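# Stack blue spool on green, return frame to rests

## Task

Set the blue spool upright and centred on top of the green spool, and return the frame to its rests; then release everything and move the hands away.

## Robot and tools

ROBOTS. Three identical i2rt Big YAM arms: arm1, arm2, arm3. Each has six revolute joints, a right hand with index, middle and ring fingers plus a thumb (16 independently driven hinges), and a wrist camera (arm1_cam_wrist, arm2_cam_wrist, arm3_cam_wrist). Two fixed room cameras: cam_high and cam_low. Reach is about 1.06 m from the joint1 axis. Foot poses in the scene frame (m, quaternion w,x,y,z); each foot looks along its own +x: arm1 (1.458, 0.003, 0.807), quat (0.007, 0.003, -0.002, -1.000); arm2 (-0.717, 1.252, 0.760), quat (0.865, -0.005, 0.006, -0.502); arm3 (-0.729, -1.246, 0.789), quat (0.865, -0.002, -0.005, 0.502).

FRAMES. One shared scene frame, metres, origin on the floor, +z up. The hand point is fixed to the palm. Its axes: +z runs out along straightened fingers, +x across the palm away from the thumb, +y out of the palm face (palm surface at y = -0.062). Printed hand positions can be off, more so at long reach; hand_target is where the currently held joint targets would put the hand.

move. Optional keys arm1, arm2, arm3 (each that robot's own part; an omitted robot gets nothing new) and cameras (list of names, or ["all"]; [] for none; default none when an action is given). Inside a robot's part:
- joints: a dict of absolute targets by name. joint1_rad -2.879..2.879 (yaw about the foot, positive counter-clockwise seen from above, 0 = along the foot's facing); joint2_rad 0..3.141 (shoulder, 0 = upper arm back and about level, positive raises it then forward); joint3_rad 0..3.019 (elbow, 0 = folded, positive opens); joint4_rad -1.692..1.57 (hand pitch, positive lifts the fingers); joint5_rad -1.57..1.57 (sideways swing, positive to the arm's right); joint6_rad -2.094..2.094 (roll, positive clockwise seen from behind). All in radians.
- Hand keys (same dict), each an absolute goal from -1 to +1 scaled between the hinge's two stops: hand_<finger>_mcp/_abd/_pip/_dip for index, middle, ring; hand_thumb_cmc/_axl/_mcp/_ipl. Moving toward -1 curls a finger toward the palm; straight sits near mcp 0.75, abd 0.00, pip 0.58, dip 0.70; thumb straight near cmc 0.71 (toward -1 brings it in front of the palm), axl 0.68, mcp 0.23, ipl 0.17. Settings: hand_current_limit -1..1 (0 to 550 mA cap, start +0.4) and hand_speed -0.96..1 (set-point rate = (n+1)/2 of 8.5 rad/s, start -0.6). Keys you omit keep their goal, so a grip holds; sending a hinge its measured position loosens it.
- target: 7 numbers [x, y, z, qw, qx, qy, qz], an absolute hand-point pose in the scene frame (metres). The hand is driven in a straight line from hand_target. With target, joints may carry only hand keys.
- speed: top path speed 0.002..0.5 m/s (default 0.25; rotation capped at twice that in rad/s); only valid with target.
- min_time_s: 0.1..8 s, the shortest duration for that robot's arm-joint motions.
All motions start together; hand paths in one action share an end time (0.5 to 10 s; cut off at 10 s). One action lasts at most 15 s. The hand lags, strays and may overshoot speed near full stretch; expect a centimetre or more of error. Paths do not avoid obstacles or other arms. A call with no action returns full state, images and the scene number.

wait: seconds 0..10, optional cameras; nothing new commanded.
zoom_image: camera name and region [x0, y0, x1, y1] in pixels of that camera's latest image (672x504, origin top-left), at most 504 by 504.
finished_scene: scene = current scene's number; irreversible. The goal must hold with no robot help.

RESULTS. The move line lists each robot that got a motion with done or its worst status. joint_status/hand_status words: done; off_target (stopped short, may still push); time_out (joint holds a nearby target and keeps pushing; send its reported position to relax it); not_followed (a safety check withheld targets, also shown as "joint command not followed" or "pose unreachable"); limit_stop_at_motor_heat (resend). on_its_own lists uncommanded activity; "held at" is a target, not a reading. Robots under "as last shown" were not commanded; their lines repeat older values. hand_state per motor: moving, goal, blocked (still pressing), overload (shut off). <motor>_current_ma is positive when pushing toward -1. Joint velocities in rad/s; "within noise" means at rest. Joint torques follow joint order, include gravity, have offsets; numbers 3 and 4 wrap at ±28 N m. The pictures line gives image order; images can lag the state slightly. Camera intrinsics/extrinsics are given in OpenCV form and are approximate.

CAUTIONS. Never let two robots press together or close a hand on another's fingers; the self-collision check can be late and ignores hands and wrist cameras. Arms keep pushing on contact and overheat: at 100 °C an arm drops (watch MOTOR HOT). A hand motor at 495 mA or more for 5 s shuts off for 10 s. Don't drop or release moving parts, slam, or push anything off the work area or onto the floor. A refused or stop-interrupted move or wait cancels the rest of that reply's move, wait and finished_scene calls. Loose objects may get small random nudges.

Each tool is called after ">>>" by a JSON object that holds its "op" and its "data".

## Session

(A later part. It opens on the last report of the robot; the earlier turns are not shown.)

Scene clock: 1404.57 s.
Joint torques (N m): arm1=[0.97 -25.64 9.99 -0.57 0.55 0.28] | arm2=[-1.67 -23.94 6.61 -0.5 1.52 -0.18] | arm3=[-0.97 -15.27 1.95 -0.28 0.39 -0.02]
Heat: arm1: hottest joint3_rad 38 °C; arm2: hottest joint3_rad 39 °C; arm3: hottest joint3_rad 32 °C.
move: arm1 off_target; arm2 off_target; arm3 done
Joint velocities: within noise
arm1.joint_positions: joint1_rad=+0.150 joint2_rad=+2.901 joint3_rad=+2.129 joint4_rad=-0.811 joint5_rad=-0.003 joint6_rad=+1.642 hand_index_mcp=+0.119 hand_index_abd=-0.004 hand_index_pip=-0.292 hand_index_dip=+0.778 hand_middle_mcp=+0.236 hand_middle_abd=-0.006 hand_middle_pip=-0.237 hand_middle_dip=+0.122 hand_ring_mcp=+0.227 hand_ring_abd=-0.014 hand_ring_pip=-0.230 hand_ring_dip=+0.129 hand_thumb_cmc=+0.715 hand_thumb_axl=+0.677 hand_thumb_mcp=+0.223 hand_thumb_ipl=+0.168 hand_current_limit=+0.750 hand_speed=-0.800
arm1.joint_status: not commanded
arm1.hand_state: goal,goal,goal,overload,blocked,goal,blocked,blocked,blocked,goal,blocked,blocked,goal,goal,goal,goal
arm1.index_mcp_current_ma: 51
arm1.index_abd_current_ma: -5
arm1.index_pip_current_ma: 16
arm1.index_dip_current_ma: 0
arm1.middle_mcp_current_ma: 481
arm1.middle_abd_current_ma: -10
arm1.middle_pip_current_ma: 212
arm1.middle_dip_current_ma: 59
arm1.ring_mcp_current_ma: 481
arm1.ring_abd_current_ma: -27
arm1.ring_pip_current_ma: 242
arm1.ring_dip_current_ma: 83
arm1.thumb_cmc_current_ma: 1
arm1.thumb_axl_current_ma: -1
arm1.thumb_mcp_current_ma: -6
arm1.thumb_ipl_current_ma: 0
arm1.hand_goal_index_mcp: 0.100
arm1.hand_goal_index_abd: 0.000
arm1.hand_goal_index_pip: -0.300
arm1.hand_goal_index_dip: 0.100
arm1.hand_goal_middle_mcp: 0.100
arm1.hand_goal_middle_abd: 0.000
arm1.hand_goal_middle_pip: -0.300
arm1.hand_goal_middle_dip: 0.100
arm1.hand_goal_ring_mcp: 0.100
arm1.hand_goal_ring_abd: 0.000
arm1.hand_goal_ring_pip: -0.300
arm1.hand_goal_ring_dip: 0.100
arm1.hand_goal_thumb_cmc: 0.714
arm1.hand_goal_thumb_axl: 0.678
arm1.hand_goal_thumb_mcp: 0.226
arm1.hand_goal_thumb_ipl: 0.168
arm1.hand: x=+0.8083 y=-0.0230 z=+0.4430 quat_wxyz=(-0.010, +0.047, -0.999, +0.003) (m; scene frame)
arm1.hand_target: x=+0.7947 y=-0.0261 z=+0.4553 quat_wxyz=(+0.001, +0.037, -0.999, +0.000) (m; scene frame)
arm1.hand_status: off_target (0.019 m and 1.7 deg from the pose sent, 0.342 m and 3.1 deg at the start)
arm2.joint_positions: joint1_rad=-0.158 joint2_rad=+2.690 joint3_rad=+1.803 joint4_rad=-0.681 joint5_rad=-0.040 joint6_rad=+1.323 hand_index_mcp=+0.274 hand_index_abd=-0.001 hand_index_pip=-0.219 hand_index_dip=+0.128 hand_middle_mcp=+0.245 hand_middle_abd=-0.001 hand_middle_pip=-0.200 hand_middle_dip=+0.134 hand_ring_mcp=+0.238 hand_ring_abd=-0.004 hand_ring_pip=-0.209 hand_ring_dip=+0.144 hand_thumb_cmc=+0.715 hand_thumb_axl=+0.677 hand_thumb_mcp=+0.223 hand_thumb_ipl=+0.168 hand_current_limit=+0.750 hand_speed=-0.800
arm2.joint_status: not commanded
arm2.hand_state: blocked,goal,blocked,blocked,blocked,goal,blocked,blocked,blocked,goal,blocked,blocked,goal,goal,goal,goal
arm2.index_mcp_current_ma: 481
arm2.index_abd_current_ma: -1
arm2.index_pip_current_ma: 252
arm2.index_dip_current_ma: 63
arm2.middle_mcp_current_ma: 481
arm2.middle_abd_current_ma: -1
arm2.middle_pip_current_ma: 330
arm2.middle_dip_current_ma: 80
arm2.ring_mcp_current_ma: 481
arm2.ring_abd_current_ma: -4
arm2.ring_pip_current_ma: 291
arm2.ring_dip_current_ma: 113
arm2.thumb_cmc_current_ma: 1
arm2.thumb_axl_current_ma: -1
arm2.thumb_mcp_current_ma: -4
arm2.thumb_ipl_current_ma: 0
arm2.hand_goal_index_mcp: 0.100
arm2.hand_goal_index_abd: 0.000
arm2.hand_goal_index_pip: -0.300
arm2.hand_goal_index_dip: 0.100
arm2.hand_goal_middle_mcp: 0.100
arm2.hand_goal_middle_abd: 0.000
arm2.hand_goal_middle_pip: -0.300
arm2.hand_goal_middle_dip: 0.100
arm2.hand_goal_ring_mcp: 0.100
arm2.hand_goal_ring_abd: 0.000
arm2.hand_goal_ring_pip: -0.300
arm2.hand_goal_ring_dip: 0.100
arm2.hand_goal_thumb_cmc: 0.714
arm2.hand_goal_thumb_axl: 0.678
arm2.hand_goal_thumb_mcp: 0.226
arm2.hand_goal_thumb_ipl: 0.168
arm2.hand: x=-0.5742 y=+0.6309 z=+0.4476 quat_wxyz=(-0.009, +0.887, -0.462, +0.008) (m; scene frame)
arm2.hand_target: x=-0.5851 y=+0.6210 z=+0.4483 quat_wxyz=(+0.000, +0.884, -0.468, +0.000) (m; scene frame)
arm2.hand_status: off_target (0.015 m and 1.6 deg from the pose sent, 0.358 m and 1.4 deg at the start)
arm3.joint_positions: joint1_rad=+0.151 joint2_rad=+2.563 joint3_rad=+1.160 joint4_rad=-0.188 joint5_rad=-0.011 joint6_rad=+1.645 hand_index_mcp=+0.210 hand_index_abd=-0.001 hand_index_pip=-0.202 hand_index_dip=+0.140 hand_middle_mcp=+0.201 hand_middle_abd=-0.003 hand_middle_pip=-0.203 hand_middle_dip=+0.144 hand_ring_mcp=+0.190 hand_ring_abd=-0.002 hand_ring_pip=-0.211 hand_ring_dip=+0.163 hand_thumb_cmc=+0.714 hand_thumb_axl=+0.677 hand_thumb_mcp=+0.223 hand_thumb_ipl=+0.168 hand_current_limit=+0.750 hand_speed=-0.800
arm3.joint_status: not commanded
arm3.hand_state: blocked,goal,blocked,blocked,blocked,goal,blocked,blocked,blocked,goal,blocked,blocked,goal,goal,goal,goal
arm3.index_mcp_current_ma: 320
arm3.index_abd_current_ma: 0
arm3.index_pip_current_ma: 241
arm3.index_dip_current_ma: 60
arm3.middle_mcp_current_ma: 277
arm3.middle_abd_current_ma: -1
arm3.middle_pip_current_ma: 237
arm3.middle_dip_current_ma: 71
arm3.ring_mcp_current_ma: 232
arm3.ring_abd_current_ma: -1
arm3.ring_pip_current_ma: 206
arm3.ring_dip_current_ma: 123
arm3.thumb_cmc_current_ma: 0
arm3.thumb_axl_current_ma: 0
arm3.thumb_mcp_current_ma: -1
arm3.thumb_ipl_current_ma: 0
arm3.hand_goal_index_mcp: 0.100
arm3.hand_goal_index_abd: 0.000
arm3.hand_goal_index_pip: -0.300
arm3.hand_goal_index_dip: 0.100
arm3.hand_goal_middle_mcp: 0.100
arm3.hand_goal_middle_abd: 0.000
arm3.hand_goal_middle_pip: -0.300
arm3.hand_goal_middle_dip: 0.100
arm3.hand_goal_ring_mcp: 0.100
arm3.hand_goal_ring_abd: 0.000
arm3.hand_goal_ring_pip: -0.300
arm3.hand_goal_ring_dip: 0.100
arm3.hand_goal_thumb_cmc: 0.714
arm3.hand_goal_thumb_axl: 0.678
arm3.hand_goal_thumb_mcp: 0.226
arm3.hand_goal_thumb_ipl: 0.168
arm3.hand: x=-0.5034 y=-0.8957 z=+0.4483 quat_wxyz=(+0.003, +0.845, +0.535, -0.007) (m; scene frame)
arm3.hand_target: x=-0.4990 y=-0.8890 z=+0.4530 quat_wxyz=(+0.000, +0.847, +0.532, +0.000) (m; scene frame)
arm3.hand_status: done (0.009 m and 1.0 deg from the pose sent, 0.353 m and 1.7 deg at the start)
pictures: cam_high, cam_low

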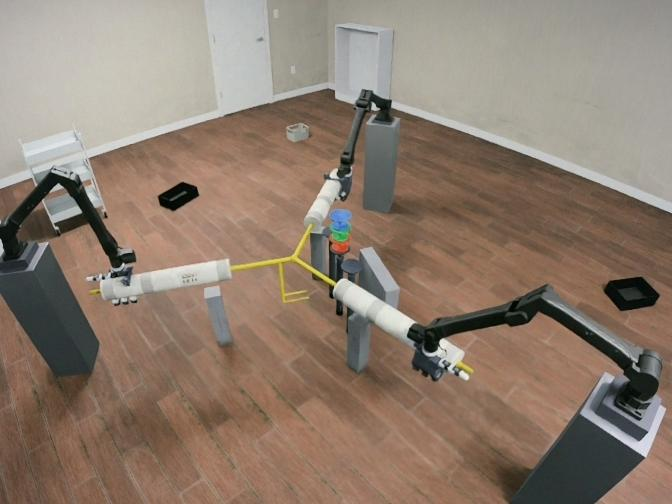

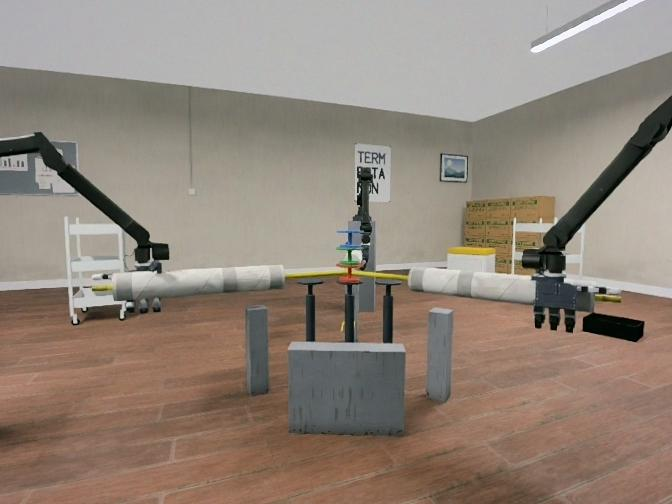

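>>> {"op": "move", "data": {"arm1": {"target": [0.7955, -0.022, 0.393, 0, -0.0366, 0.9993, 0], "speed": 0.04}, "arm2": {"target": [-0.583, 0.625, 0.391, 0, 0.8838, -0.4679, 0], "speed": 0.04}, "arm3": {"target": [-0.496, -0.884, 0.394, 0, 0.8471, 0.5314, 0], "speed": 0.04}, "cameras": ["cam_high", "cam_low"]}}

>>> {"op": "zoom_image", "data": {"camera": "cam_low", "region": [220, 260, 480, 360]}}

>>> {"op": "zoom_image", "data": {"camera": "cam_high", "region": [180, 180, 400, 380]}}

Scene clock: 1417.83 s.
Joint torques (N m): arm1=[0.62 -25 10.26 -0.44 0.44 0.21] | arm2=[-1.55 -23.94 6.13 -0.28 1.56 -0.11] | arm3=[-1.2 -15.33 2.02 -0.32 0.53 -0.02]
Heat: arm1: hottest joint3_rad 37 °C; arm2: hottest joint3_rad 37 °C; arm3: hottest joint3_rad 31 °C.
move: arm1 off_target; arm2 off_target; arm3 off_target
Joint velocities: within noise
arm1.joint_positions: joint1_rad=+0.149 joint2_rad=+3.058 joint3_rad=+2.284 joint4_rad=-0.811 joint5_rad=-0.001 joint6_rad=+1.640 hand_index_mcp=+0.119 hand_index_abd=-0.004 hand_index_pip=-0.292 hand_index_dip=+0.778 hand_middle_mcp=+0.236 hand_middle_abd=-0.006 hand_middle_pip=-0.237 hand_middle_dip=+0.122 hand_ring_mcp=+0.227 hand_ring_abd=-0.014 hand_ring_pip=-0.230 hand_ring_dip=+0.129 hand_thumb_cmc=+0.715 hand_thumb_axl=+0.677 hand_thumb_mcp=+0.223 hand_thumb_ipl=+0.168 hand_current_limit=+0.750 hand_speed=-0.800
arm1.joint_status: not commanded
arm1.hand_state: goal,goal,goal,overload,blocked,goal,blocked,blocked,blocked,goal,blocked,blocked,goal,goal,goal,goal
arm1.index_mcp_current_ma: 51
arm1.index_abd_current_ma: -5
arm1.index_pip_current_ma: 16
arm1.index_dip_current_ma: 0
arm1.middle_mcp_current_ma: 481
arm1.middle_abd_current_ma: -10
arm1.middle_pip_current_ma: 212
arm1.middle_dip_current_ma: 59
arm1.ring_mcp_current_ma: 481
arm1.ring_abd_current_ma: -27
arm1.ring_pip_current_ma: 242
arm1.ring_dip_current_ma: 83
arm1.thumb_cmc_current_ma: 1
arm1.thumb_axl_current_ma: -1
arm1.thumb_mcp_current_ma: -6
arm1.thumb_ipl_current_ma: 0
arm1.hand_goal_index_mcp: 0.100
arm1.hand_goal_index_abd: 0.000
arm1.hand_goal_index_pip: -0.300
arm1.hand_goal_index_dip: 0.100
arm1.hand_goal_middle_mcp: 0.100
arm1.hand_goal_middle_abd: 0.000
arm1.hand_goal_middle_pip: -0.300
arm1.hand_goal_middle_dip: 0.100
arm1.hand_goal_ring_mcp: 0.100
arm1.hand_goal_ring_abd: 0.000
arm1.hand_goal_ring_pip: -0.300
arm1.hand_goal_ring_dip: 0.100
arm1.hand_goal_thumb_cmc: 0.714
arm1.hand_goal_thumb_axl: 0.678
arm1.hand_goal_thumb_mcp: 0.226
arm1.hand_goal_thumb_ipl: 0.168
arm1.hand: x=+0.8102 y=-0.0216 z=+0.3828 quat_wxyz=(-0.011, +0.047, -0.999, +0.002) (m; scene frame)
arm1.hand_target: x=+0.7959 y=-0.0219 z=+0.3932 quat_wxyz=(+0.001, +0.037, -0.999, +0.000) (m; scene frame)
arm1.hand_status: off_target (0.018 m and 1.7 deg from the pose sent, 0.052 m and 1.7 deg at the start)
arm2.joint_positions: joint1_rad=-0.151 joint2_rad=+2.813 joint3_rad=+1.888 joint4_rad=-0.645 joint5_rad=-0.041 joint6_rad=+1.323 hand_index_mcp=+0.274 hand_index_abd=-0.001 hand_index_pip=-0.219 hand_index_dip=+0.121 hand_middle_mcp=+0.245 hand_middle_abd=-0.001 hand_middle_pip=-0.200 hand_middle_dip=+0.131 hand_ring_mcp=+0.238 hand_ring_abd=-0.004 hand_ring_pip=-0.209 hand_ring_dip=+0.144 hand_thumb_cmc=+0.715 hand_thumb_axl=+0.677 hand_thumb_mcp=+0.223 hand_thumb_ipl=+0.168 hand_current_limit=+0.750 hand_speed=-0.800
arm2.joint_status: not commanded
arm2.hand_state: blocked,goal,blocked,blocked,blocked,goal,blocked,blocked,blocked,goal,blocked,blocked,goal,goal,goal,goal
arm2.index_mcp_current_ma: 481
arm2.index_abd_current_ma: -1
arm2.index_pip_current_ma: 252
arm2.index_dip_current_ma: 43
arm2.middle_mcp_current_ma: 481
arm2.middle_abd_current_ma: -1
arm2.middle_pip_current_ma: 330
arm2.middle_dip_current_ma: 70
arm2.ring_mcp_current_ma: 481
arm2.ring_abd_current_ma: -4
arm2.ring_pip_current_ma: 291
arm2.ring_dip_current_ma: 113
arm2.thumb_cmc_current_ma: 1
arm2.thumb_axl_current_ma: -1
arm2.thumb_mcp_current_ma: -4
arm2.thumb_ipl_current_ma: 0
arm2.hand_goal_index_mcp: 0.100
arm2.hand_goal_index_abd: 0.000
arm2.hand_goal_index_pip: -0.300
arm2.hand_goal_index_dip: 0.100
arm2.hand_goal_middle_mcp: 0.100
arm2.hand_goal_middle_abd: 0.000
arm2.hand_goal_middle_pip: -0.300
arm2.hand_goal_middle_dip: 0.100
arm2.hand_goal_ring_mcp: 0.100
arm2.hand_goal_ring_abd: 0.000
arm2.hand_goal_ring_pip: -0.300
arm2.hand_goal_ring_dip: 0.100
arm2.hand_goal_thumb_cmc: 0.714
arm2.hand_goal_thumb_axl: 0.678
arm2.hand_goal_thumb_mcp: 0.226
arm2.hand_goal_thumb_ipl: 0.168
arm2.hand: x=-0.5713 y=+0.6333 z=+0.3926 quat_wxyz=(-0.010, +0.888, -0.459, +0.008) (m; scene frame)
arm2.hand_target: x=-0.5830 y=+0.6255 z=+0.3911 quat_wxyz=(+0.000, +0.884, -0.468, +0.000) (m; scene frame)
arm2.hand_status: off_target (0.014 m and 1.8 deg from the pose sent, 0.058 m and 1.6 deg at the start)
arm3.joint_positions: joint1_rad=+0.151 joint2_rad=+2.718 joint3_rad=+1.274 joint4_rad=-0.150 joint5_rad=-0.015 joint6_rad=+1.645 hand_index_mcp=+0.210 hand_index_abd=-0.001 hand_index_pip=-0.202 hand_index_dip=+0.140 hand_middle_mcp=+0.201 hand_middle_abd=-0.003 hand_middle_pip=-0.203 hand_middle_dip=+0.144 hand_ring_mcp=+0.190 hand_ring_abd=-0.002 hand_ring_pip=-0.211 hand_ring_dip=+0.163 hand_thumb_cmc=+0.714 hand_thumb_axl=+0.677 hand_thumb_mcp=+0.223 hand_thumb_ipl=+0.168 hand_current_limit=+0.750 hand_speed=-0.800
arm3.joint_status: not commanded
arm3.hand_state: blocked,goal,blocked,blocked,blocked,goal,blocked,blocked,blocked,goal,blocked,blocked,goal,goal,goal,goal
arm3.index_mcp_current_ma: 320
arm3.index_abd_current_ma: 0
arm3.index_pip_current_ma: 241
arm3.index_dip_current_ma: 60
arm3.middle_mcp_current_ma: 277
arm3.middle_abd_current_ma: -1
arm3.middle_pip_current_ma: 237
arm3.middle_dip_current_ma: 71
arm3.ring_mcp_current_ma: 232
arm3.ring_abd_current_ma: -1
arm3.ring_pip_current_ma: 206
arm3.ring_dip_current_ma: 123
arm3.thumb_cmc_current_ma: 0
arm3.thumb_axl_current_ma: 0
arm3.thumb_mcp_current_ma: -1
arm3.thumb_ipl_current_ma: 0
arm3.hand_goal_index_mcp: 0.100
arm3.hand_goal_index_abd: 0.000
arm3.hand_goal_index_pip: -0.300
arm3.hand_goal_index_dip: 0.100
arm3.hand_goal_middle_mcp: 0.100
arm3.hand_goal_middle_abd: 0.000
arm3.hand_goal_middle_pip: -0.300
arm3.hand_goal_middle_dip: 0.100
arm3.hand_goal_ring_mcp: 0.100
arm3.hand_goal_ring_abd: 0.000
arm3.hand_goal_ring_pip: -0.300
arm3.hand_goal_ring_dip: 0.100
arm3.hand_goal_thumb_cmc: 0.714
arm3.hand_goal_thumb_axl: 0.678
arm3.hand_goal_thumb_mcp: 0.226
arm3.hand_goal_thumb_ipl: 0.168
arm3.hand: x=-0.5023 y=-0.8924 z=+0.3895 quat_wxyz=(+0.002, +0.845, +0.535, -0.008) (m; scene frame)
arm3.hand_target: x=-0.4961 y=-0.8839 z=+0.3941 quat_wxyz=(+0.000, +0.847, +0.532, +0.000) (m; scene frame)
arm3.hand_status: off_target (0.011 m and 1.1 deg from the pose sent, 0.056 m and 1.0 deg at the start)
pictures: cam_high, cam_low

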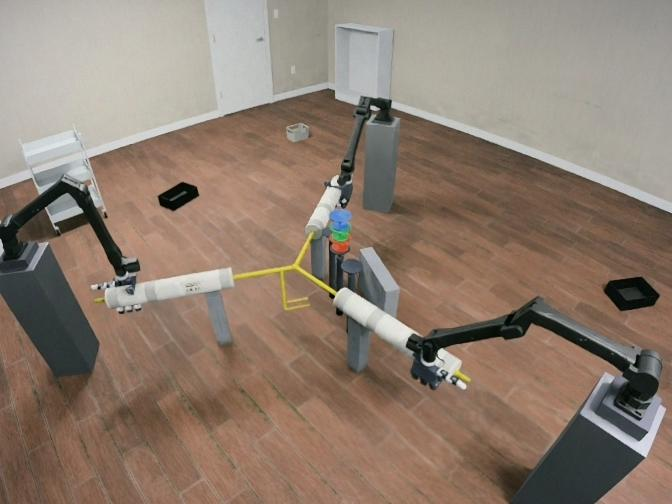

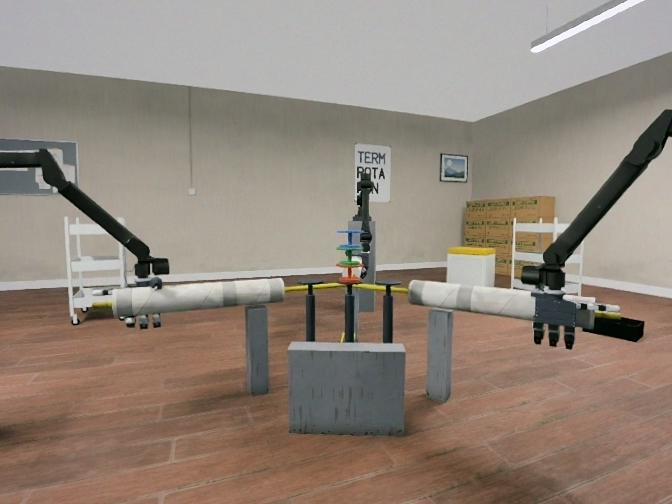

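Scaled by 1.938 from the camera's 672x504 image, which has a finer 960x720 frame.

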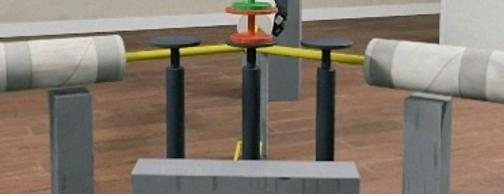

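Scaled by 2.291 from the camera's 672x504 image, which has a finer 960x720 frame.

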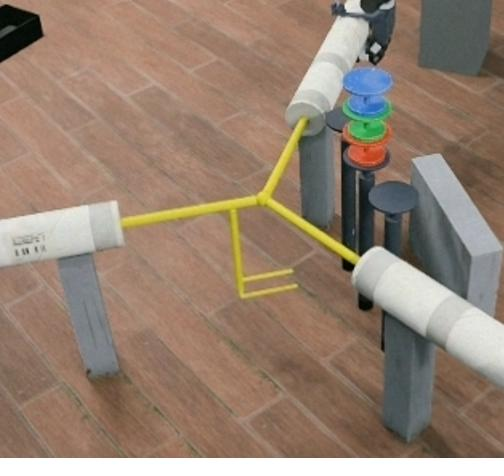

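>>> {"op": "move", "data": {"arm1": {"target": [0.7955, -0.022, 0.379, 0, -0.0366, 0.9993, 0], "speed": 0.03}, "arm2": {"target": [-0.583, 0.625, 0.376, 0, 0.8838, -0.4679, 0], "speed": 0.03}, "arm3": {"target": [-0.496, -0.884, 0.380, 0, 0.8471, 0.5314, 0], "speed": 0.03}, "cameras": ["cam_high", "cam_low"]}}

>>> {"op": "zoom_image", "data": {"camera": "cam_low", "region": [220, 260, 480, 360]}}

>>> {"op": "zoom_image", "data": {"camera": "cam_high", "region": [180, 180, 400, 380]}}

Scene clock: 1432.30 s.
Joint torques (N m): arm1=[0.32 -24.47 10.76 -0.53 0.32 0.21] | arm2=[-1.73 -23.47 6.3 -0.25 1.51 -0.12] | arm3=[-1.03 -15.5 2.09 -0.25 0.52 -0.03]
Heat: arm1: hottest joint3_rad 36 °C; arm2: hottest joint3_rad 35 °C; arm3: hottest joint2_rad 31 °C.
move: arm1 off_target; arm2 off_target; arm3 off_target
Joint velocities: within noise
arm1.joint_positions: joint1_rad=+0.149 joint2_rad=+3.095 joint3_rad=+2.327 joint4_rad=-0.815 joint5_rad=+0.002 joint6_rad=+1.641 hand_index_mcp=+0.118 hand_index_abd=-0.003 hand_index_pip=-0.292 hand_index_dip=+0.778 hand_middle_mcp=+0.236 hand_middle_abd=-0.005 hand_middle_pip=-0.237 hand_middle_dip=+0.122 hand_ring_mcp=+0.227 hand_ring_abd=-0.013 hand_ring_pip=-0.230 hand_ring_dip=+0.129 hand_thumb_cmc=+0.715 hand_thumb_axl=+0.677 hand_thumb_mcp=+0.223 hand_thumb_ipl=+0.168 hand_current_limit=+0.750 hand_speed=-0.800
arm1.joint_status: not commanded
arm1.hand_state: goal,goal,goal,overload,blocked,goal,blocked,blocked,blocked,goal,blocked,blocked,goal,goal,goal,goal
arm1.index_mcp_current_ma: 49
arm1.index_abd_current_ma: -5
arm1.index_pip_current_ma: 15
arm1.index_dip_current_ma: 0
arm1.middle_mcp_current_ma: 481
arm1.middle_abd_current_ma: -8
arm1.middle_pip_current_ma: 212
arm1.middle_dip_current_ma: 59
arm1.ring_mcp_current_ma: 481
arm1.ring_abd_current_ma: -26
arm1.ring_pip_current_ma: 242
arm1.ring_dip_current_ma: 83
arm1.thumb_cmc_current_ma: 1
arm1.thumb_axl_current_ma: -1
arm1.thumb_mcp_current_ma: -6
arm1.thumb_ipl_current_ma: 0
arm1.hand_goal_index_mcp: 0.100
arm1.hand_goal_index_abd: 0.000
arm1.hand_goal_index_pip: -0.300
arm1.hand_goal_index_dip: 0.100
arm1.hand_goal_middle_mcp: 0.100
arm1.hand_goal_middle_abd: 0.000
arm1.hand_goal_middle_pip: -0.300
arm1.hand_goal_middle_dip: 0.100
arm1.hand_goal_ring_mcp: 0.100
arm1.hand_goal_ring_abd: 0.000
arm1.hand_goal_ring_pip: -0.300
arm1.hand_goal_ring_dip: 0.100
arm1.hand_goal_thumb_cmc: 0.714
arm1.hand_goal_thumb_axl: 0.678
arm1.hand_goal_thumb_mcp: 0.226
arm1.hand_goal_thumb_ipl: 0.168
arm1.hand: x=+0.8096 y=-0.0213 z=+0.3704 quat_wxyz=(-0.009, +0.046, -0.999, +0.001) (m; scene frame)
arm1.hand_target: x=+0.7959 y=-0.0219 z=+0.3794 quat_wxyz=(+0.001, +0.037, -0.999, +0.000) (m; scene frame)
arm1.hand_status: off_target (0.017 m and 1.5 deg from the pose sent, 0.015 m and 1.7 deg at the start)
arm2.joint_positions: joint1_rad=-0.151 joint2_rad=+2.844 joint3_rad=+1.915 joint4_rad=-0.640 joint5_rad=-0.040 joint6_rad=+1.324 hand_index_mcp=+0.274 hand_index_abd=-0.001 hand_index_pip=-0.219 hand_index_dip=+0.121 hand_middle_mcp=+0.245 hand_middle_abd=-0.001 hand_middle_pip=-0.200 hand_middle_dip=+0.131 hand_ring_mcp=+0.238 hand_ring_abd=-0.004 hand_ring_pip=-0.209 hand_ring_dip=+0.144 hand_thumb_cmc=+0.715 hand_thumb_axl=+0.677 hand_thumb_mcp=+0.223 hand_thumb_ipl=+0.168 hand_current_limit=+0.750 hand_speed=-0.800
arm2.joint_status: not commanded
arm2.hand_state: blocked,goal,blocked,blocked,blocked,goal,blocked,blocked,blocked,goal,blocked,blocked,goal,goal,goal,goal
arm2.index_mcp_current_ma: 481
arm2.index_abd_current_ma: -1
arm2.index_pip_current_ma: 252
arm2.index_dip_current_ma: 43
arm2.middle_mcp_current_ma: 481
arm2.middle_abd_current_ma: -1
arm2.middle_pip_current_ma: 330
arm2.middle_dip_current_ma: 70
arm2.ring_mcp_current_ma: 481
arm2.ring_abd_current_ma: -4
arm2.ring_pip_current_ma: 291
arm2.ring_dip_current_ma: 113
arm2.thumb_cmc_current_ma: 1
arm2.thumb_axl_current_ma: -1
arm2.thumb_mcp_current_ma: -4
arm2.thumb_ipl_current_ma: 0
arm2.hand_goal_index_mcp: 0.100
arm2.hand_goal_index_abd: 0.000
arm2.hand_goal_index_pip: -0.300
arm2.hand_goal_index_dip: 0.100
arm2.hand_goal_middle_mcp: 0.100
arm2.hand_goal_middle_abd: 0.000
arm2.hand_goal_middle_pip: -0.300
arm2.hand_goal_middle_dip: 0.100
arm2.hand_goal_ring_mcp: 0.100
arm2.hand_goal_ring_abd: 0.000
arm2.hand_goal_ring_pip: -0.300
arm2.hand_goal_ring_dip: 0.100
arm2.hand_goal_thumb_cmc: 0.714
arm2.hand_goal_thumb_axl: 0.678
arm2.hand_goal_thumb_mcp: 0.226
arm2.hand_goal_thumb_ipl: 0.168
arm2.hand: x=-0.5715 y=+0.6327 z=+0.3797 quat_wxyz=(-0.009, +0.888, -0.460, +0.008) (m; scene frame)
arm2.hand_target: x=-0.5830 y=+0.6255 z=+0.3763 quat_wxyz=(+0.000, +0.884, -0.468, +0.000) (m; scene frame)
arm2.hand_status: off_target (0.014 m and 1.8 deg from the pose sent, 0.022 m and 1.8 deg at the start)
arm3.joint_positions: joint1_rad=+0.151 joint2_rad=+2.752 joint3_rad=+1.300 joint4_rad=-0.141 joint5_rad=-0.015 joint6_rad=+1.645 hand_index_mcp=+0.210 hand_index_abd=-0.001 hand_index_pip=-0.202 hand_index_dip=+0.140 hand_middle_mcp=+0.201 hand_middle_abd=-0.003 hand_middle_pip=-0.203 hand_middle_dip=+0.144 hand_ring_mcp=+0.190 hand_ring_abd=-0.002 hand_ring_pip=-0.211 hand_ring_dip=+0.163 hand_thumb_cmc=+0.714 hand_thumb_axl=+0.677 hand_thumb_mcp=+0.223 hand_thumb_ipl=+0.168 hand_current_limit=+0.750 hand_speed=-0.800
arm3.joint_status: not commanded
arm3.hand_state: blocked,goal,blocked,blocked,blocked,goal,blocked,blocked,blocked,goal,blocked,blocked,goal,goal,goal,goal
arm3.index_mcp_current_ma: 320
arm3.index_abd_current_ma: 0
arm3.index_pip_current_ma: 241
arm3.index_dip_current_ma: 60
arm3.middle_mcp_current_ma: 277
arm3.middle_abd_current_ma: -1
arm3.middle_pip_current_ma: 237
arm3.middle_dip_current_ma: 71
arm3.ring_mcp_current_ma: 232
arm3.ring_abd_current_ma: -1
arm3.ring_pip_current_ma: 206
arm3.ring_dip_current_ma: 123
arm3.thumb_cmc_current_ma: 0
arm3.thumb_axl_current_ma: 0
arm3.thumb_mcp_current_ma: -1
arm3.thumb_ipl_current_ma: 0
arm3.hand_goal_index_mcp: 0.100
arm3.hand_goal_index_abd: 0.000
arm3.hand_goal_index_pip: -0.300
arm3.hand_goal_index_dip: 0.100
arm3.hand_goal_middle_mcp: 0.100
arm3.hand_goal_middle_abd: 0.000
arm3.hand_goal_middle_pip: -0.300
arm3.hand_goal_middle_dip: 0.100
arm3.hand_goal_ring_mcp: 0.100
arm3.hand_goal_ring_abd: 0.000
arm3.hand_goal_ring_pip: -0.300
arm3.hand_goal_ring_dip: 0.100
arm3.hand_goal_thumb_cmc: 0.714
arm3.hand_goal_thumb_axl: 0.678
arm3.hand_goal_thumb_mcp: 0.226
arm3.hand_goal_thumb_ipl: 0.168
arm3.hand: x=-0.5022 y=-0.8927 z=+0.3763 quat_wxyz=(+0.002, +0.845, +0.535, -0.008) (m; scene frame)
arm3.hand_target: x=-0.4960 y=-0.8839 z=+0.3801 quat_wxyz=(+0.000, +0.847, +0.532, +0.000) (m; scene frame)
arm3.hand_status: off_target (0.011 m and 1.1 deg from the pose sent, 0.014 m and 1.1 deg at the start)
pictures: cam_high, cam_low

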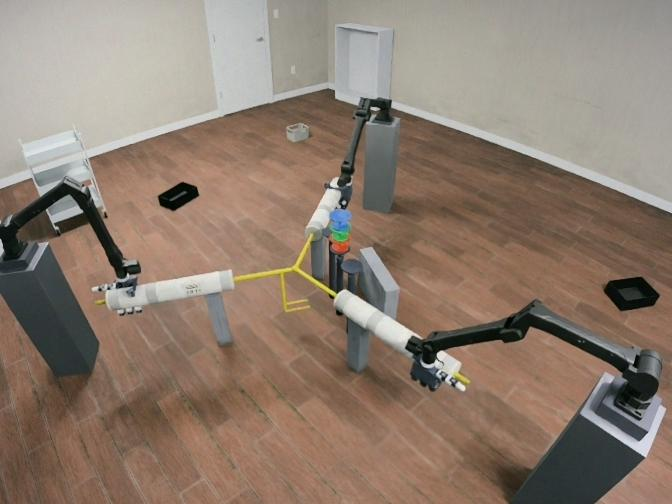

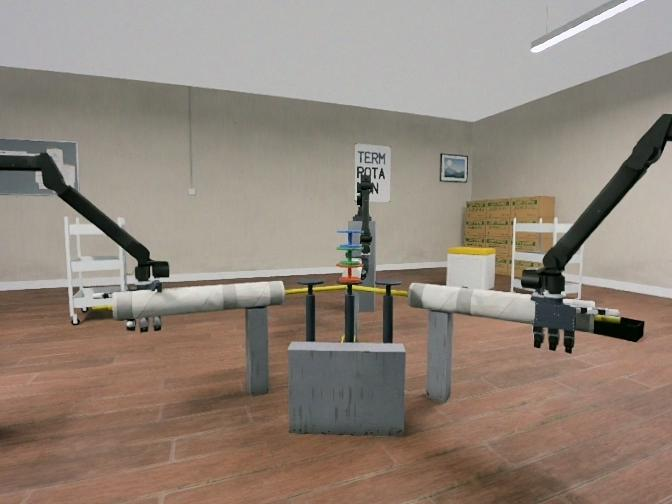

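Scaled by 1.938 from the camera's 672x504 image, which has a finer 960x720 frame.

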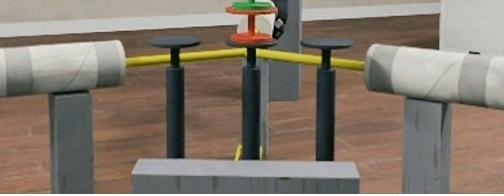

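Scaled by 2.291 from the camera's 672x504 image, which has a finer 960x720 frame.

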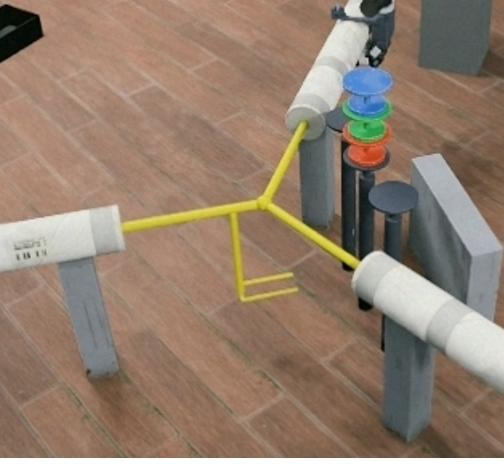

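>>> {"op": "move", "data": {"arm1": {"target": [0.7955, -0.022, 0.367, 0, -0.0366, 0.9993, 0], "speed": 0.03}, "arm2": {"target": [-0.583, 0.625, 0.364, 0, 0.8838, -0.4679, 0], "speed": 0.03}, "arm3": {"target": [-0.496, -0.884, 0.368, 0, 0.8471, 0.5314, 0], "speed": 0.03}, "cameras": ["cam_high"]}}

>>> {"op": "zoom_image", "data": {"camera": "cam_high", "region": [180, 180, 400, 380]}}

Scene clock: 1453.57 s.
Joint torques (N m): arm1=[0.44 -23.12 11.38 0.2 0.1 -0.08] | arm2=[-1.55 -21.36 7.36 -0.06 1.27 -0.24] | arm3=[-0.91 -14.39 3.11 -0.36 0.45 -0.02]
Heat: arm1: hottest joint3_rad 37 °C; arm2: hottest joint3_rad 34 °C; arm3: hottest joint3_rad 30 °C.
move: arm1 off_target; arm2 off_target; arm3 off_target
Joint velocities: within noise
arm1.joint_positions: joint1_rad=+0.149 joint2_rad=+3.112 joint3_rad=+2.367 joint4_rad=-0.840 joint5_rad=+0.008 joint6_rad=+1.671 hand_index_mcp=+0.118 hand_index_abd=-0.003 hand_index_pip=-0.292 hand_index_dip=+0.778 hand_middle_mcp=+0.236 hand_middle_abd=+0.004 hand_middle_pip=-0.237 hand_middle_dip=+0.127 hand_ring_mcp=+0.227 hand_ring_abd=-0.002 hand_ring_pip=-0.230 hand_ring_dip=+0.127 hand_thumb_cmc=+0.715 hand_thumb_axl=+0.677 hand_thumb_mcp=+0.223 hand_thumb_ipl=+0.168 hand_current_limit=+0.750 hand_speed=-0.800
arm1.joint_status: not commanded
arm1.hand_state: goal,goal,goal,overload,blocked,goal,blocked,blocked,blocked,goal,blocked,blocked,goal,goal,goal,goal
arm1.index_mcp_current_ma: 49
arm1.index_abd_current_ma: -5
arm1.index_pip_current_ma: 15
arm1.index_dip_current_ma: 0
arm1.middle_mcp_current_ma: 481
arm1.middle_abd_current_ma: 7
arm1.middle_pip_current_ma: 212
arm1.middle_dip_current_ma: 75
arm1.ring_mcp_current_ma: 481
arm1.ring_abd_current_ma: -3
arm1.ring_pip_current_ma: 242
arm1.ring_dip_current_ma: 73
arm1.thumb_cmc_current_ma: 1
arm1.thumb_axl_current_ma: -1
arm1.thumb_mcp_current_ma: -6
arm1.thumb_ipl_current_ma: 0
arm1.hand_goal_index_mcp: 0.100
arm1.hand_goal_index_abd: 0.000
arm1.hand_goal_index_pip: -0.300
arm1.hand_goal_index_dip: 0.100
arm1.hand_goal_middle_mcp: 0.100
arm1.hand_goal_middle_abd: 0.000
arm1.hand_goal_middle_pip: -0.300
arm1.hand_goal_middle_dip: 0.100
arm1.hand_goal_ring_mcp: 0.100
arm1.hand_goal_ring_abd: 0.000
arm1.hand_goal_ring_pip: -0.300
arm1.hand_goal_ring_dip: 0.100
arm1.hand_goal_thumb_cmc: 0.714
arm1.hand_goal_thumb_axl: 0.678
arm1.hand_goal_thumb_mcp: 0.226
arm1.hand_goal_thumb_ipl: 0.168
arm1.hand: x=+0.8076 y=-0.0215 z=+0.3709 quat_wxyz=(-0.010, +0.031, -0.999, -0.002) (m; scene frame)
arm1.hand_target: x=+0.7961 y=-0.0219 z=+0.3677 quat_wxyz=(+0.001, +0.037, -0.999, +0.000) (m; scene frame)
arm1.hand_status: off_target (0.013 m and 1.3 deg from the pose sent, 0.015 m and 1.5 deg at the start)
arm2.joint_positions: joint1_rad=-0.151 joint2_rad=+2.847 joint3_rad=+1.922 joint4_rad=-0.640 joint5_rad=-0.035 joint6_rad=+1.337 hand_index_mcp=+0.274 hand_index_abd=+0.002 hand_index_pip=-0.219 hand_index_dip=+0.125 hand_middle_mcp=+0.245 hand_middle_abd=+0.002 hand_middle_pip=-0.200 hand_middle_dip=+0.129 hand_ring_mcp=+0.238 hand_ring_abd=+0.000 hand_ring_pip=-0.209 hand_ring_dip=+0.136 hand_thumb_cmc=+0.715 hand_thumb_axl=+0.677 hand_thumb_mcp=+0.223 hand_thumb_ipl=+0.168 hand_current_limit=+0.750 hand_speed=-0.800
arm2.joint_status: not commanded
arm2.hand_state: blocked,goal,blocked,blocked,blocked,goal,blocked,blocked,blocked,goal,blocked,blocked,goal,goal,goal,goal
arm2.index_mcp_current_ma: 481
arm2.index_abd_current_ma: 1
arm2.index_pip_current_ma: 252
arm2.index_dip_current_ma: 52
arm2.middle_mcp_current_ma: 481
arm2.middle_abd_current_ma: 2
arm2.middle_pip_current_ma: 330
arm2.middle_dip_current_ma: 64
arm2.ring_mcp_current_ma: 481
arm2.ring_abd_current_ma: 0
arm2.ring_pip_current_ma: 291
arm2.ring_dip_current_ma: 86
arm2.thumb_cmc_current_ma: 1
arm2.thumb_axl_current_ma: -1
arm2.thumb_mcp_current_ma: -4
arm2.thumb_ipl_current_ma: 0
arm2.hand_goal_index_mcp: 0.100
arm2.hand_goal_index_abd: 0.000
arm2.hand_goal_index_pip: -0.300
arm2.hand_goal_index_dip: 0.100
arm2.hand_goal_middle_mcp: 0.100
arm2.hand_goal_middle_abd: 0.000
arm2.hand_goal_middle_pip: -0.300
arm2.hand_goal_middle_dip: 0.100
arm2.hand_goal_ring_mcp: 0.100
arm2.hand_goal_ring_abd: 0.000
arm2.hand_goal_ring_pip: -0.300
arm2.hand_goal_ring_dip: 0.100
arm2.hand_goal_thumb_cmc: 0.714
arm2.hand_goal_thumb_axl: 0.678
arm2.hand_goal_thumb_mcp: 0.226
arm2.hand_goal_thumb_ipl: 0.168
arm2.hand: x=-0.5718 y=+0.6310 z=+0.3803 quat_wxyz=(-0.006, +0.885, -0.465, +0.008) (m; scene frame)
arm2.hand_target: x=-0.5832 y=+0.6260 z=+0.3649 quat_wxyz=(+0.000, +0.884, -0.468, +0.001) (m; scene frame)
arm2.hand_status: off_target (0.021 m and 1.2 deg from the pose sent, 0.021 m and 1.8 deg at the start)
arm3.joint_positions: joint1_rad=+0.151 joint2_rad=+2.768 joint3_rad=+1.311 joint4_rad=-0.134 joint5_rad=-0.013 joint6_rad=+1.646 hand_index_mcp=+0.210 hand_index_abd=-0.001 hand_index_pip=-0.202 hand_index_dip=+0.140 hand_middle_mcp=+0.201 hand_middle_abd=-0.003 hand_middle_pip=-0.203 hand_middle_dip=+0.144 hand_ring_mcp=+0.190 hand_ring_abd=-0.002 hand_ring_pip=-0.211 hand_ring_dip=+0.163 hand_thumb_cmc=+0.714 hand_thumb_axl=+0.677 hand_thumb_mcp=+0.223 hand_thumb_ipl=+0.168 hand_current_limit=+0.750 hand_speed=-0.800
arm3.joint_status: not commanded
arm3.hand_state: blocked,goal,blocked,blocked,blocked,goal,blocked,blocked,blocked,goal,blocked,blocked,goal,goal,goal,goal
arm3.index_mcp_current_ma: 320
arm3.index_abd_current_ma: 0
arm3.index_pip_current_ma: 241
arm3.index_dip_current_ma: 60
arm3.middle_mcp_current_ma: 277
arm3.middle_abd_current_ma: -1
arm3.middle_pip_current_ma: 237
arm3.middle_dip_current_ma: 71
arm3.ring_mcp_current_ma: 232
arm3.ring_abd_current_ma: -1
arm3.ring_pip_current_ma: 206
arm3.ring_dip_current_ma: 123
arm3.thumb_cmc_current_ma: 0
arm3.thumb_axl_current_ma: 0
arm3.thumb_mcp_current_ma: -1
arm3.thumb_ipl_current_ma: 0
arm3.hand_goal_index_mcp: 0.100
arm3.hand_goal_index_abd: 0.000
arm3.hand_goal_index_pip: -0.300
arm3.hand_goal_index_dip: 0.100
arm3.hand_goal_middle_mcp: 0.100
arm3.hand_goal_middle_abd: 0.000
arm3.hand_goal_middle_pip: -0.300
arm3.hand_goal_middle_dip: 0.100
arm3.hand_goal_ring_mcp: 0.100
arm3.hand_goal_ring_abd: 0.000
arm3.hand_goal_ring_pip: -0.300
arm3.hand_goal_ring_dip: 0.100
arm3.hand_goal_thumb_cmc: 0.714
arm3.hand_goal_thumb_axl: 0.678
arm3.hand_goal_thumb_mcp: 0.226
arm3.hand_goal_thumb_ipl: 0.168
arm3.hand: x=-0.5020 y=-0.8932 z=+0.3699 quat_wxyz=(+0.003, +0.845, +0.534, -0.007) (m; scene frame)
arm3.hand_target: x=-0.4961 y=-0.8841 z=+0.3683 quat_wxyz=(+0.000, +0.847, +0.532, +0.000) (m; scene frame)
arm3.hand_status: off_target (0.011 m and 1.0 deg from the pose sent, 0.014 m and 1.1 deg at the start)
pictures: cam_high

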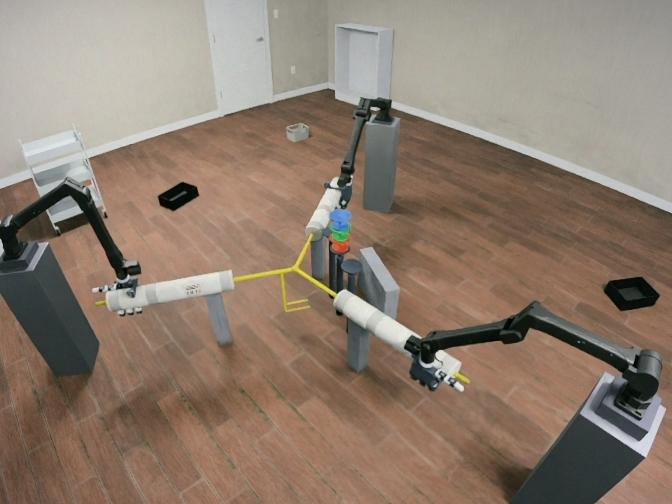

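Scaled by 2.291 from the camera's 672x504 image, which has a finer 960x720 frame.

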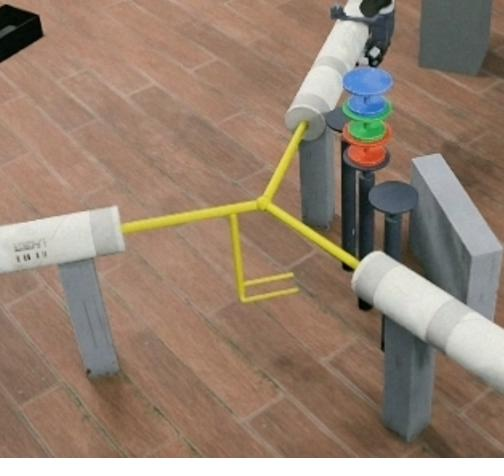

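>>> {"op": "move", "data": {"arm1": {"target": [0.7955, -0.024, 0.385, 0, -0.0366, 0.9993, 0], "speed": 0.03, "joints": {"hand_index_mcp": 0.35, "hand_middle_mcp": 0.35, "hand_ring_mcp": 0.35, "hand_index_pip": -0.1, "hand_middle_pip": -0.1, "hand_ring_pip": -0.1, "hand_index_dip": 0.4, "hand_middle_dip": 0.4, "hand_ring_dip": 0.4}}, "arm2": {"target": [-0.582, 0.626, 0.381, 0, 0.8838, -0.4679, 0], "speed": 0.03, "joints": {"hand_index_mcp": 0.35, "hand_middle_mcp": 0.35, "hand_ring_mcp": 0.35, "hand_index_pip": -0.1, "hand_middle_pip": -0.1, "hand_ring_pip": -0.1, "hand_index_dip": 0.4, "hand_middle_dip": 0.4, "hand_ring_dip": 0.4}}, "arm3": {"target": [-0.498, -0.884, 0.383, 0, 0.8471, 0.5314, 0], "speed": 0.03, "joints": {"hand_index_mcp": 0.35, "hand_middle_mcp": 0.35, "hand_ring_mcp": 0.35, "hand_index_pip": -0.1, "hand_middle_pip": -0.1, "hand_ring_pip": -0.1, "hand_index_dip": 0.4, "hand_middle_dip": 0.4, "hand_ring_dip": 0.4}}, "cameras": ["all"]}}

Scene clock: 1498.07 s.
Joint torques (N m): arm1=[0.73 -27.46 6.28 0.36 0.08 -0.02] | arm2=[-0.79 -25 4.85 -0.35 0.49 -0.25] | arm3=[-0.67 -16.38 0.25 -0.59 0.31 -0.04]
Heat: arm1: hottest joint3_rad 36 °C; arm2: hottest joint2_rad 34 °C; arm3: hottest joint2_rad 30 °C.
move: arm1 off_target; arm2 done; arm3 done
Joint velocities: within noise
arm1.joint_positions: joint1_rad=+0.149 joint2_rad=+3.112 joint3_rad=+2.367 joint4_rad=-0.840 joint5_rad=+0.008 joint6_rad=+1.669 hand_index_mcp=+0.353 hand_index_abd=-0.003 hand_index_pip=-0.100 hand_index_dip=+0.778 hand_middle_mcp=+0.353 hand_middle_abd=+0.003 hand_middle_pip=-0.100 hand_middle_dip=+0.398 hand_ring_mcp=+0.353 hand_ring_abd=-0.002 hand_ring_pip=-0.100 hand_ring_dip=+0.398 hand_thumb_cmc=+0.715 hand_thumb_axl=+0.677 hand_thumb_mcp=+0.223 hand_thumb_ipl=+0.168 hand_current_limit=+0.750 hand_speed=-0.800
arm1.joint_status: hand_index_dip off_target (ended at +0.778, target +0.400); the others done
arm1.hand_state: goal,goal,goal,overload,goal,goal,goal,goal,goal,goal,goal,goal,goal,goal,goal,goal
arm1.index_mcp_current_ma: 5
arm1.index_abd_current_ma: -5
arm1.index_pip_current_ma: 0
arm1.index_dip_current_ma: 0
arm1.middle_mcp_current_ma: 5
arm1.middle_abd_current_ma: 5
arm1.middle_pip_current_ma: 0
arm1.middle_dip_current_ma: -4
arm1.ring_mcp_current_ma: 5
arm1.ring_abd_current_ma: -3
arm1.ring_pip_current_ma: 0
arm1.ring_dip_current_ma: -4
arm1.thumb_cmc_current_ma: 1
arm1.thumb_axl_current_ma: -1
arm1.thumb_mcp_current_ma: -6
arm1.thumb_ipl_current_ma: 0
arm1.hand_goal_index_mcp: 0.350
arm1.hand_goal_index_abd: 0.000
arm1.hand_goal_index_pip: -0.100
arm1.hand_goal_index_dip: 0.400
arm1.hand_goal_middle_mcp: 0.350
arm1.hand_goal_middle_abd: 0.000
arm1.hand_goal_middle_pip: -0.100
arm1.hand_goal_middle_dip: 0.400
arm1.hand_goal_ring_mcp: 0.350
arm1.hand_goal_ring_abd: 0.000
arm1.hand_goal_ring_pip: -0.100
arm1.hand_goal_ring_dip: 0.400
arm1.hand_goal_thumb_cmc: 0.714
arm1.hand_goal_thumb_axl: 0.678
arm1.hand_goal_thumb_mcp: 0.226
arm1.hand_goal_thumb_ipl: 0.168
arm1.hand: x=+0.8076 y=-0.0215 z=+0.3706 quat_wxyz=(-0.010, +0.032, -0.999, -0.002) (m; scene frame)
arm1.hand_target: x=+0.7957 y=-0.0239 z=+0.3847 quat_wxyz=(+0.000, +0.036, -0.999, +0.000) (m; scene frame)
arm1.hand_status: off_target (0.019 m and 1.3 deg from the pose sent, 0.019 m and 1.3 deg at the start)
arm2.joint_positions: joint1_rad=-0.159 joint2_rad=+2.849 joint3_rad=+1.927 joint4_rad=-0.640 joint5_rad=-0.017 joint6_rad=+1.338 hand_index_mcp=+0.353 hand_index_abd=+0.002 hand_index_pip=-0.100 hand_index_dip=+0.398 hand_middle_mcp=+0.352 hand_middle_abd=+0.002 hand_middle_pip=-0.100 hand_middle_dip=+0.397 hand_ring_mcp=+0.352 hand_ring_abd=+0.000 hand_ring_pip=-0.100 hand_ring_dip=+0.398 hand_thumb_cmc=+0.715 hand_thumb_axl=+0.677 hand_thumb_mcp=+0.223 hand_thumb_ipl=+0.168 hand_current_limit=+0.750 hand_speed=-0.800
arm2.joint_status: all done
arm2.hand_state: goal,goal,goal,goal,goal,goal,goal,goal,goal,goal,goal,goal,goal,goal,goal,goal
arm2.index_mcp_current_ma: 3
arm2.index_abd_current_ma: 1
arm2.index_pip_current_ma: 0
arm2.index_dip_current_ma: -2
arm2.middle_mcp_current_ma: 2
arm2.middle_abd_current_ma: 1
arm2.middle_pip_current_ma: 0
arm2.middle_dip_current_ma: -3
arm2.ring_mcp_current_ma: 3
arm2.ring_abd_current_ma: 0
arm2.ring_pip_current_ma: 0
arm2.ring_dip_current_ma: -2
arm2.thumb_cmc_current_ma: 1
arm2.thumb_axl_current_ma: -1
arm2.thumb_mcp_current_ma: -4
arm2.thumb_ipl_current_ma: 0
arm2.hand_goal_index_mcp: 0.350
arm2.hand_goal_index_abd: 0.000
arm2.hand_goal_index_pip: -0.100
arm2.hand_goal_index_dip: 0.400
arm2.hand_goal_middle_mcp: 0.350
arm2.hand_goal_middle_abd: 0.000
arm2.hand_goal_middle_pip: -0.100
arm2.hand_goal_middle_dip: 0.400
arm2.hand_goal_ring_mcp: 0.350
arm2.hand_goal_ring_abd: 0.000
arm2.hand_goal_ring_pip: -0.100
arm2.hand_goal_ring_dip: 0.400
arm2.hand_goal_thumb_cmc: 0.714
arm2.hand_goal_thumb_axl: 0.678
arm2.hand_goal_thumb_mcp: 0.226
arm2.hand_goal_thumb_ipl: 0.168
arm2.hand: x=-0.5795 y=+0.6277 z=+0.3813 quat_wxyz=(+0.001, +0.883, -0.470, +0.003) (m; scene frame)
arm2.hand_target: x=-0.5820 y=+0.6262 z=+0.3809 quat_wxyz=(+0.000, +0.884, -0.468, +0.000) (m; scene frame)
arm2.hand_status: done (0.003 m and 0.4 deg from the pose sent, 0.012 m and 1.2 deg at the start)
arm3.joint_positions: joint1_rad=+0.151 joint2_rad=+2.752 joint3_rad=+1.315 joint4_rad=-0.134 joint5_rad=-0.010 joint6_rad=+1.650 hand_index_mcp=+0.353 hand_index_abd=-0.001 hand_index_pip=-0.100 hand_index_dip=+0.398 hand_middle_mcp=+0.352 hand_middle_abd=-0.003 hand_middle_pip=-0.100 hand_middle_dip=+0.398 hand_ring_mcp=+0.352 hand_ring_abd=-0.002 hand_ring_pip=-0.100 hand_ring_dip=+0.398 hand_thumb_cmc=+0.714 hand_thumb_axl=+0.677 hand_thumb_mcp=+0.223 hand_thumb_ipl=+0.168 hand_current_limit=+0.750 hand_speed=-0.800
arm3.joint_status: all done
arm3.hand_state: goal,goal,goal,goal,goal,goal,goal,goal,goal,goal,goal,goal,goal,goal,goal,goal
arm3.index_mcp_current_ma: 1
arm3.index_abd_current_ma: 0
arm3.index_pip_current_ma: 0
arm3.index_dip_current_ma: -1
arm3.middle_mcp_current_ma: 1
arm3.middle_abd_current_ma: -1
arm3.middle_pip_current_ma: 0
arm3.middle_dip_current_ma: -1
arm3.ring_mcp_current_ma: 1
arm3.ring_abd_current_ma: 0
arm3.ring_pip_current_ma: 0
arm3.ring_dip_current_ma: -1
arm3.thumb_cmc_current_ma: 0
arm3.thumb_axl_current_ma: 0
arm3.thumb_mcp_current_ma: -2
arm3.thumb_ipl_current_ma: 0
arm3.hand_goal_index_mcp: 0.350
arm3.hand_goal_index_abd: 0.000
arm3.hand_goal_index_pip: -0.100
arm3.hand_goal_index_dip: 0.400
arm3.hand_goal_middle_mcp: 0.350
arm3.hand_goal_middle_abd: 0.000
arm3.hand_goal_middle_pip: -0.100
arm3.hand_goal_middle_dip: 0.400
arm3.hand_goal_ring_mcp: 0.350
arm3.hand_goal_ring_abd: 0.000
arm3.hand_goal_ring_pip: -0.100
arm3.hand_goal_ring_dip: 0.400
arm3.hand_goal_thumb_cmc: 0.714
arm3.hand_goal_thumb_axl: 0.678
arm3.hand_goal_thumb_mcp: 0.226
arm3.hand_goal_thumb_ipl: 0.168
arm3.hand: x=-0.4977 y=-0.8828 z=+0.3766 quat_wxyz=(-0.002, +0.846, +0.533, +0.002) (m; scene frame)
arm3.hand_target: x=-0.4981 y=-0.8842 z=+0.3828 quat_wxyz=(+0.000, +0.847, +0.532, +0.000) (m; scene frame)
arm3.hand_status: done (0.007 m and 0.4 deg from the pose sent, 0.016 m and 0.9 deg at the start)
pictures: arm1_cam_wrist, arm2_cam_wrist, arm3_cam_wrist, cam_high, cam_low
camera_calibration:
arm1_cam_wrist: T_world_to_cam=[[0.711882, 0.699654, -0.060896, -0.495301], [0.506235, -0.45111, 0.735, -0.739165], [0.486775, -0.554061, -0.675327, -0.0283011], [0, 0, 0, 1]] pos_world=[0.740563, -0.00258575, 0.494012]
arm2_cam_wrist: T_world_to_cam=[[-0.96875, 0.245194, 0.0374682, -0.7037], [0.189364, 0.633533, 0.750185, -0.623628], [0.160203, 0.733837, -0.660166, 0.00799538], [0, 0, 0, 1]] pos_world=[-0.564898, 0.561765, 0.499481]
arm3_cam_wrist: T_world_to_cam=[[0.253476, -0.966955, -0.0273562, -0.682357], [-0.642804, -0.189502, 0.742221, -0.816636], [-0.722878, -0.170551, -0.669596, -0.130643], [0, 0, 0, 1]] pos_world=[-0.446415, -0.836844, 0.49998]

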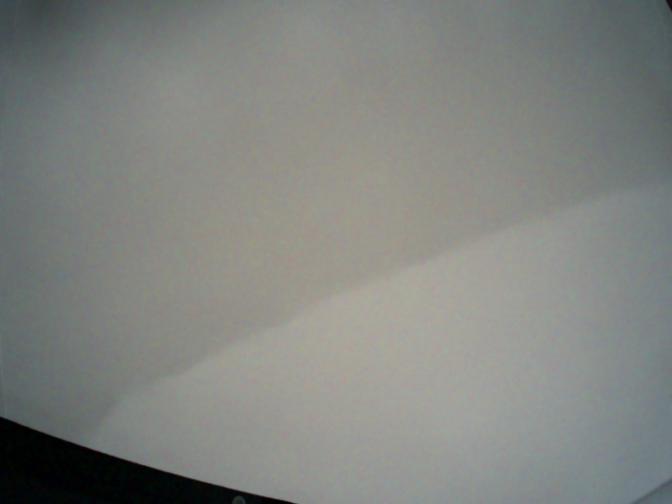

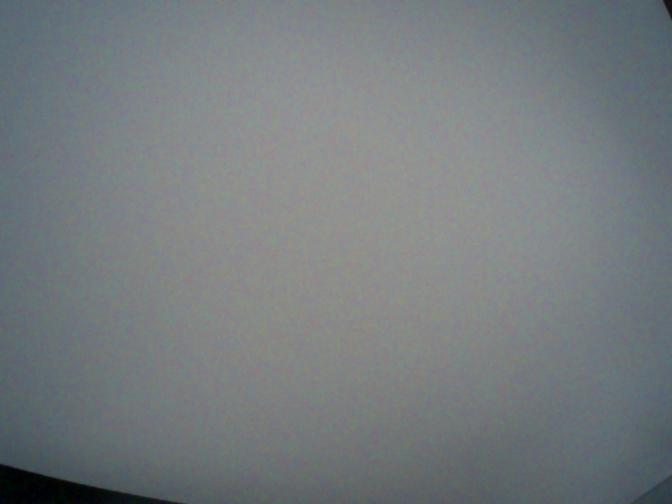

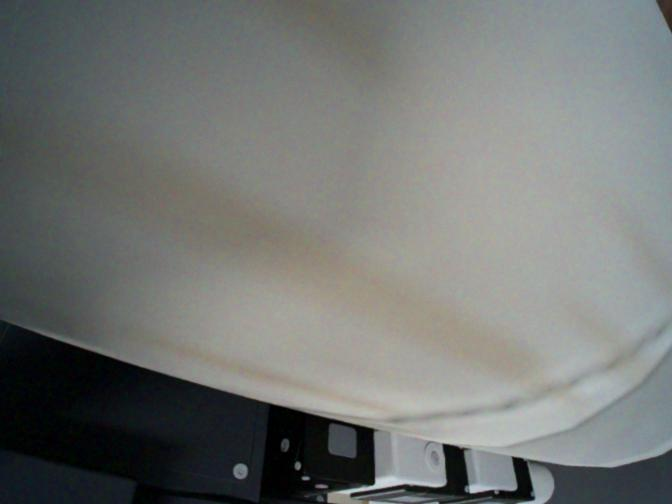

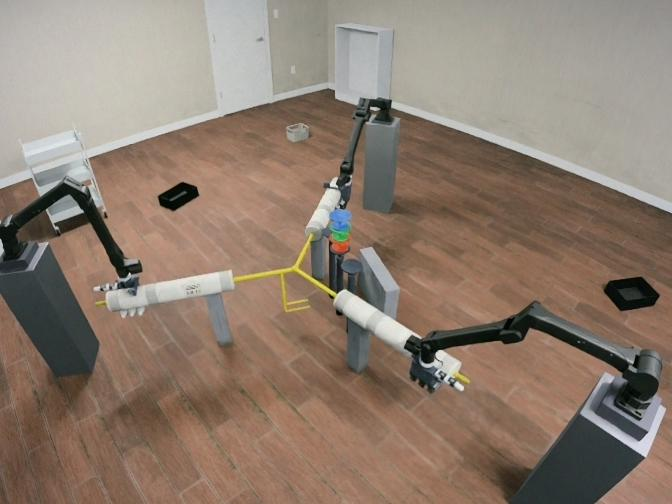

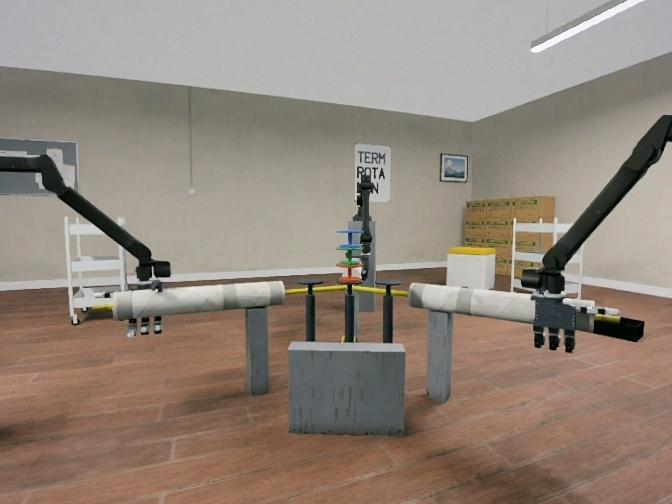

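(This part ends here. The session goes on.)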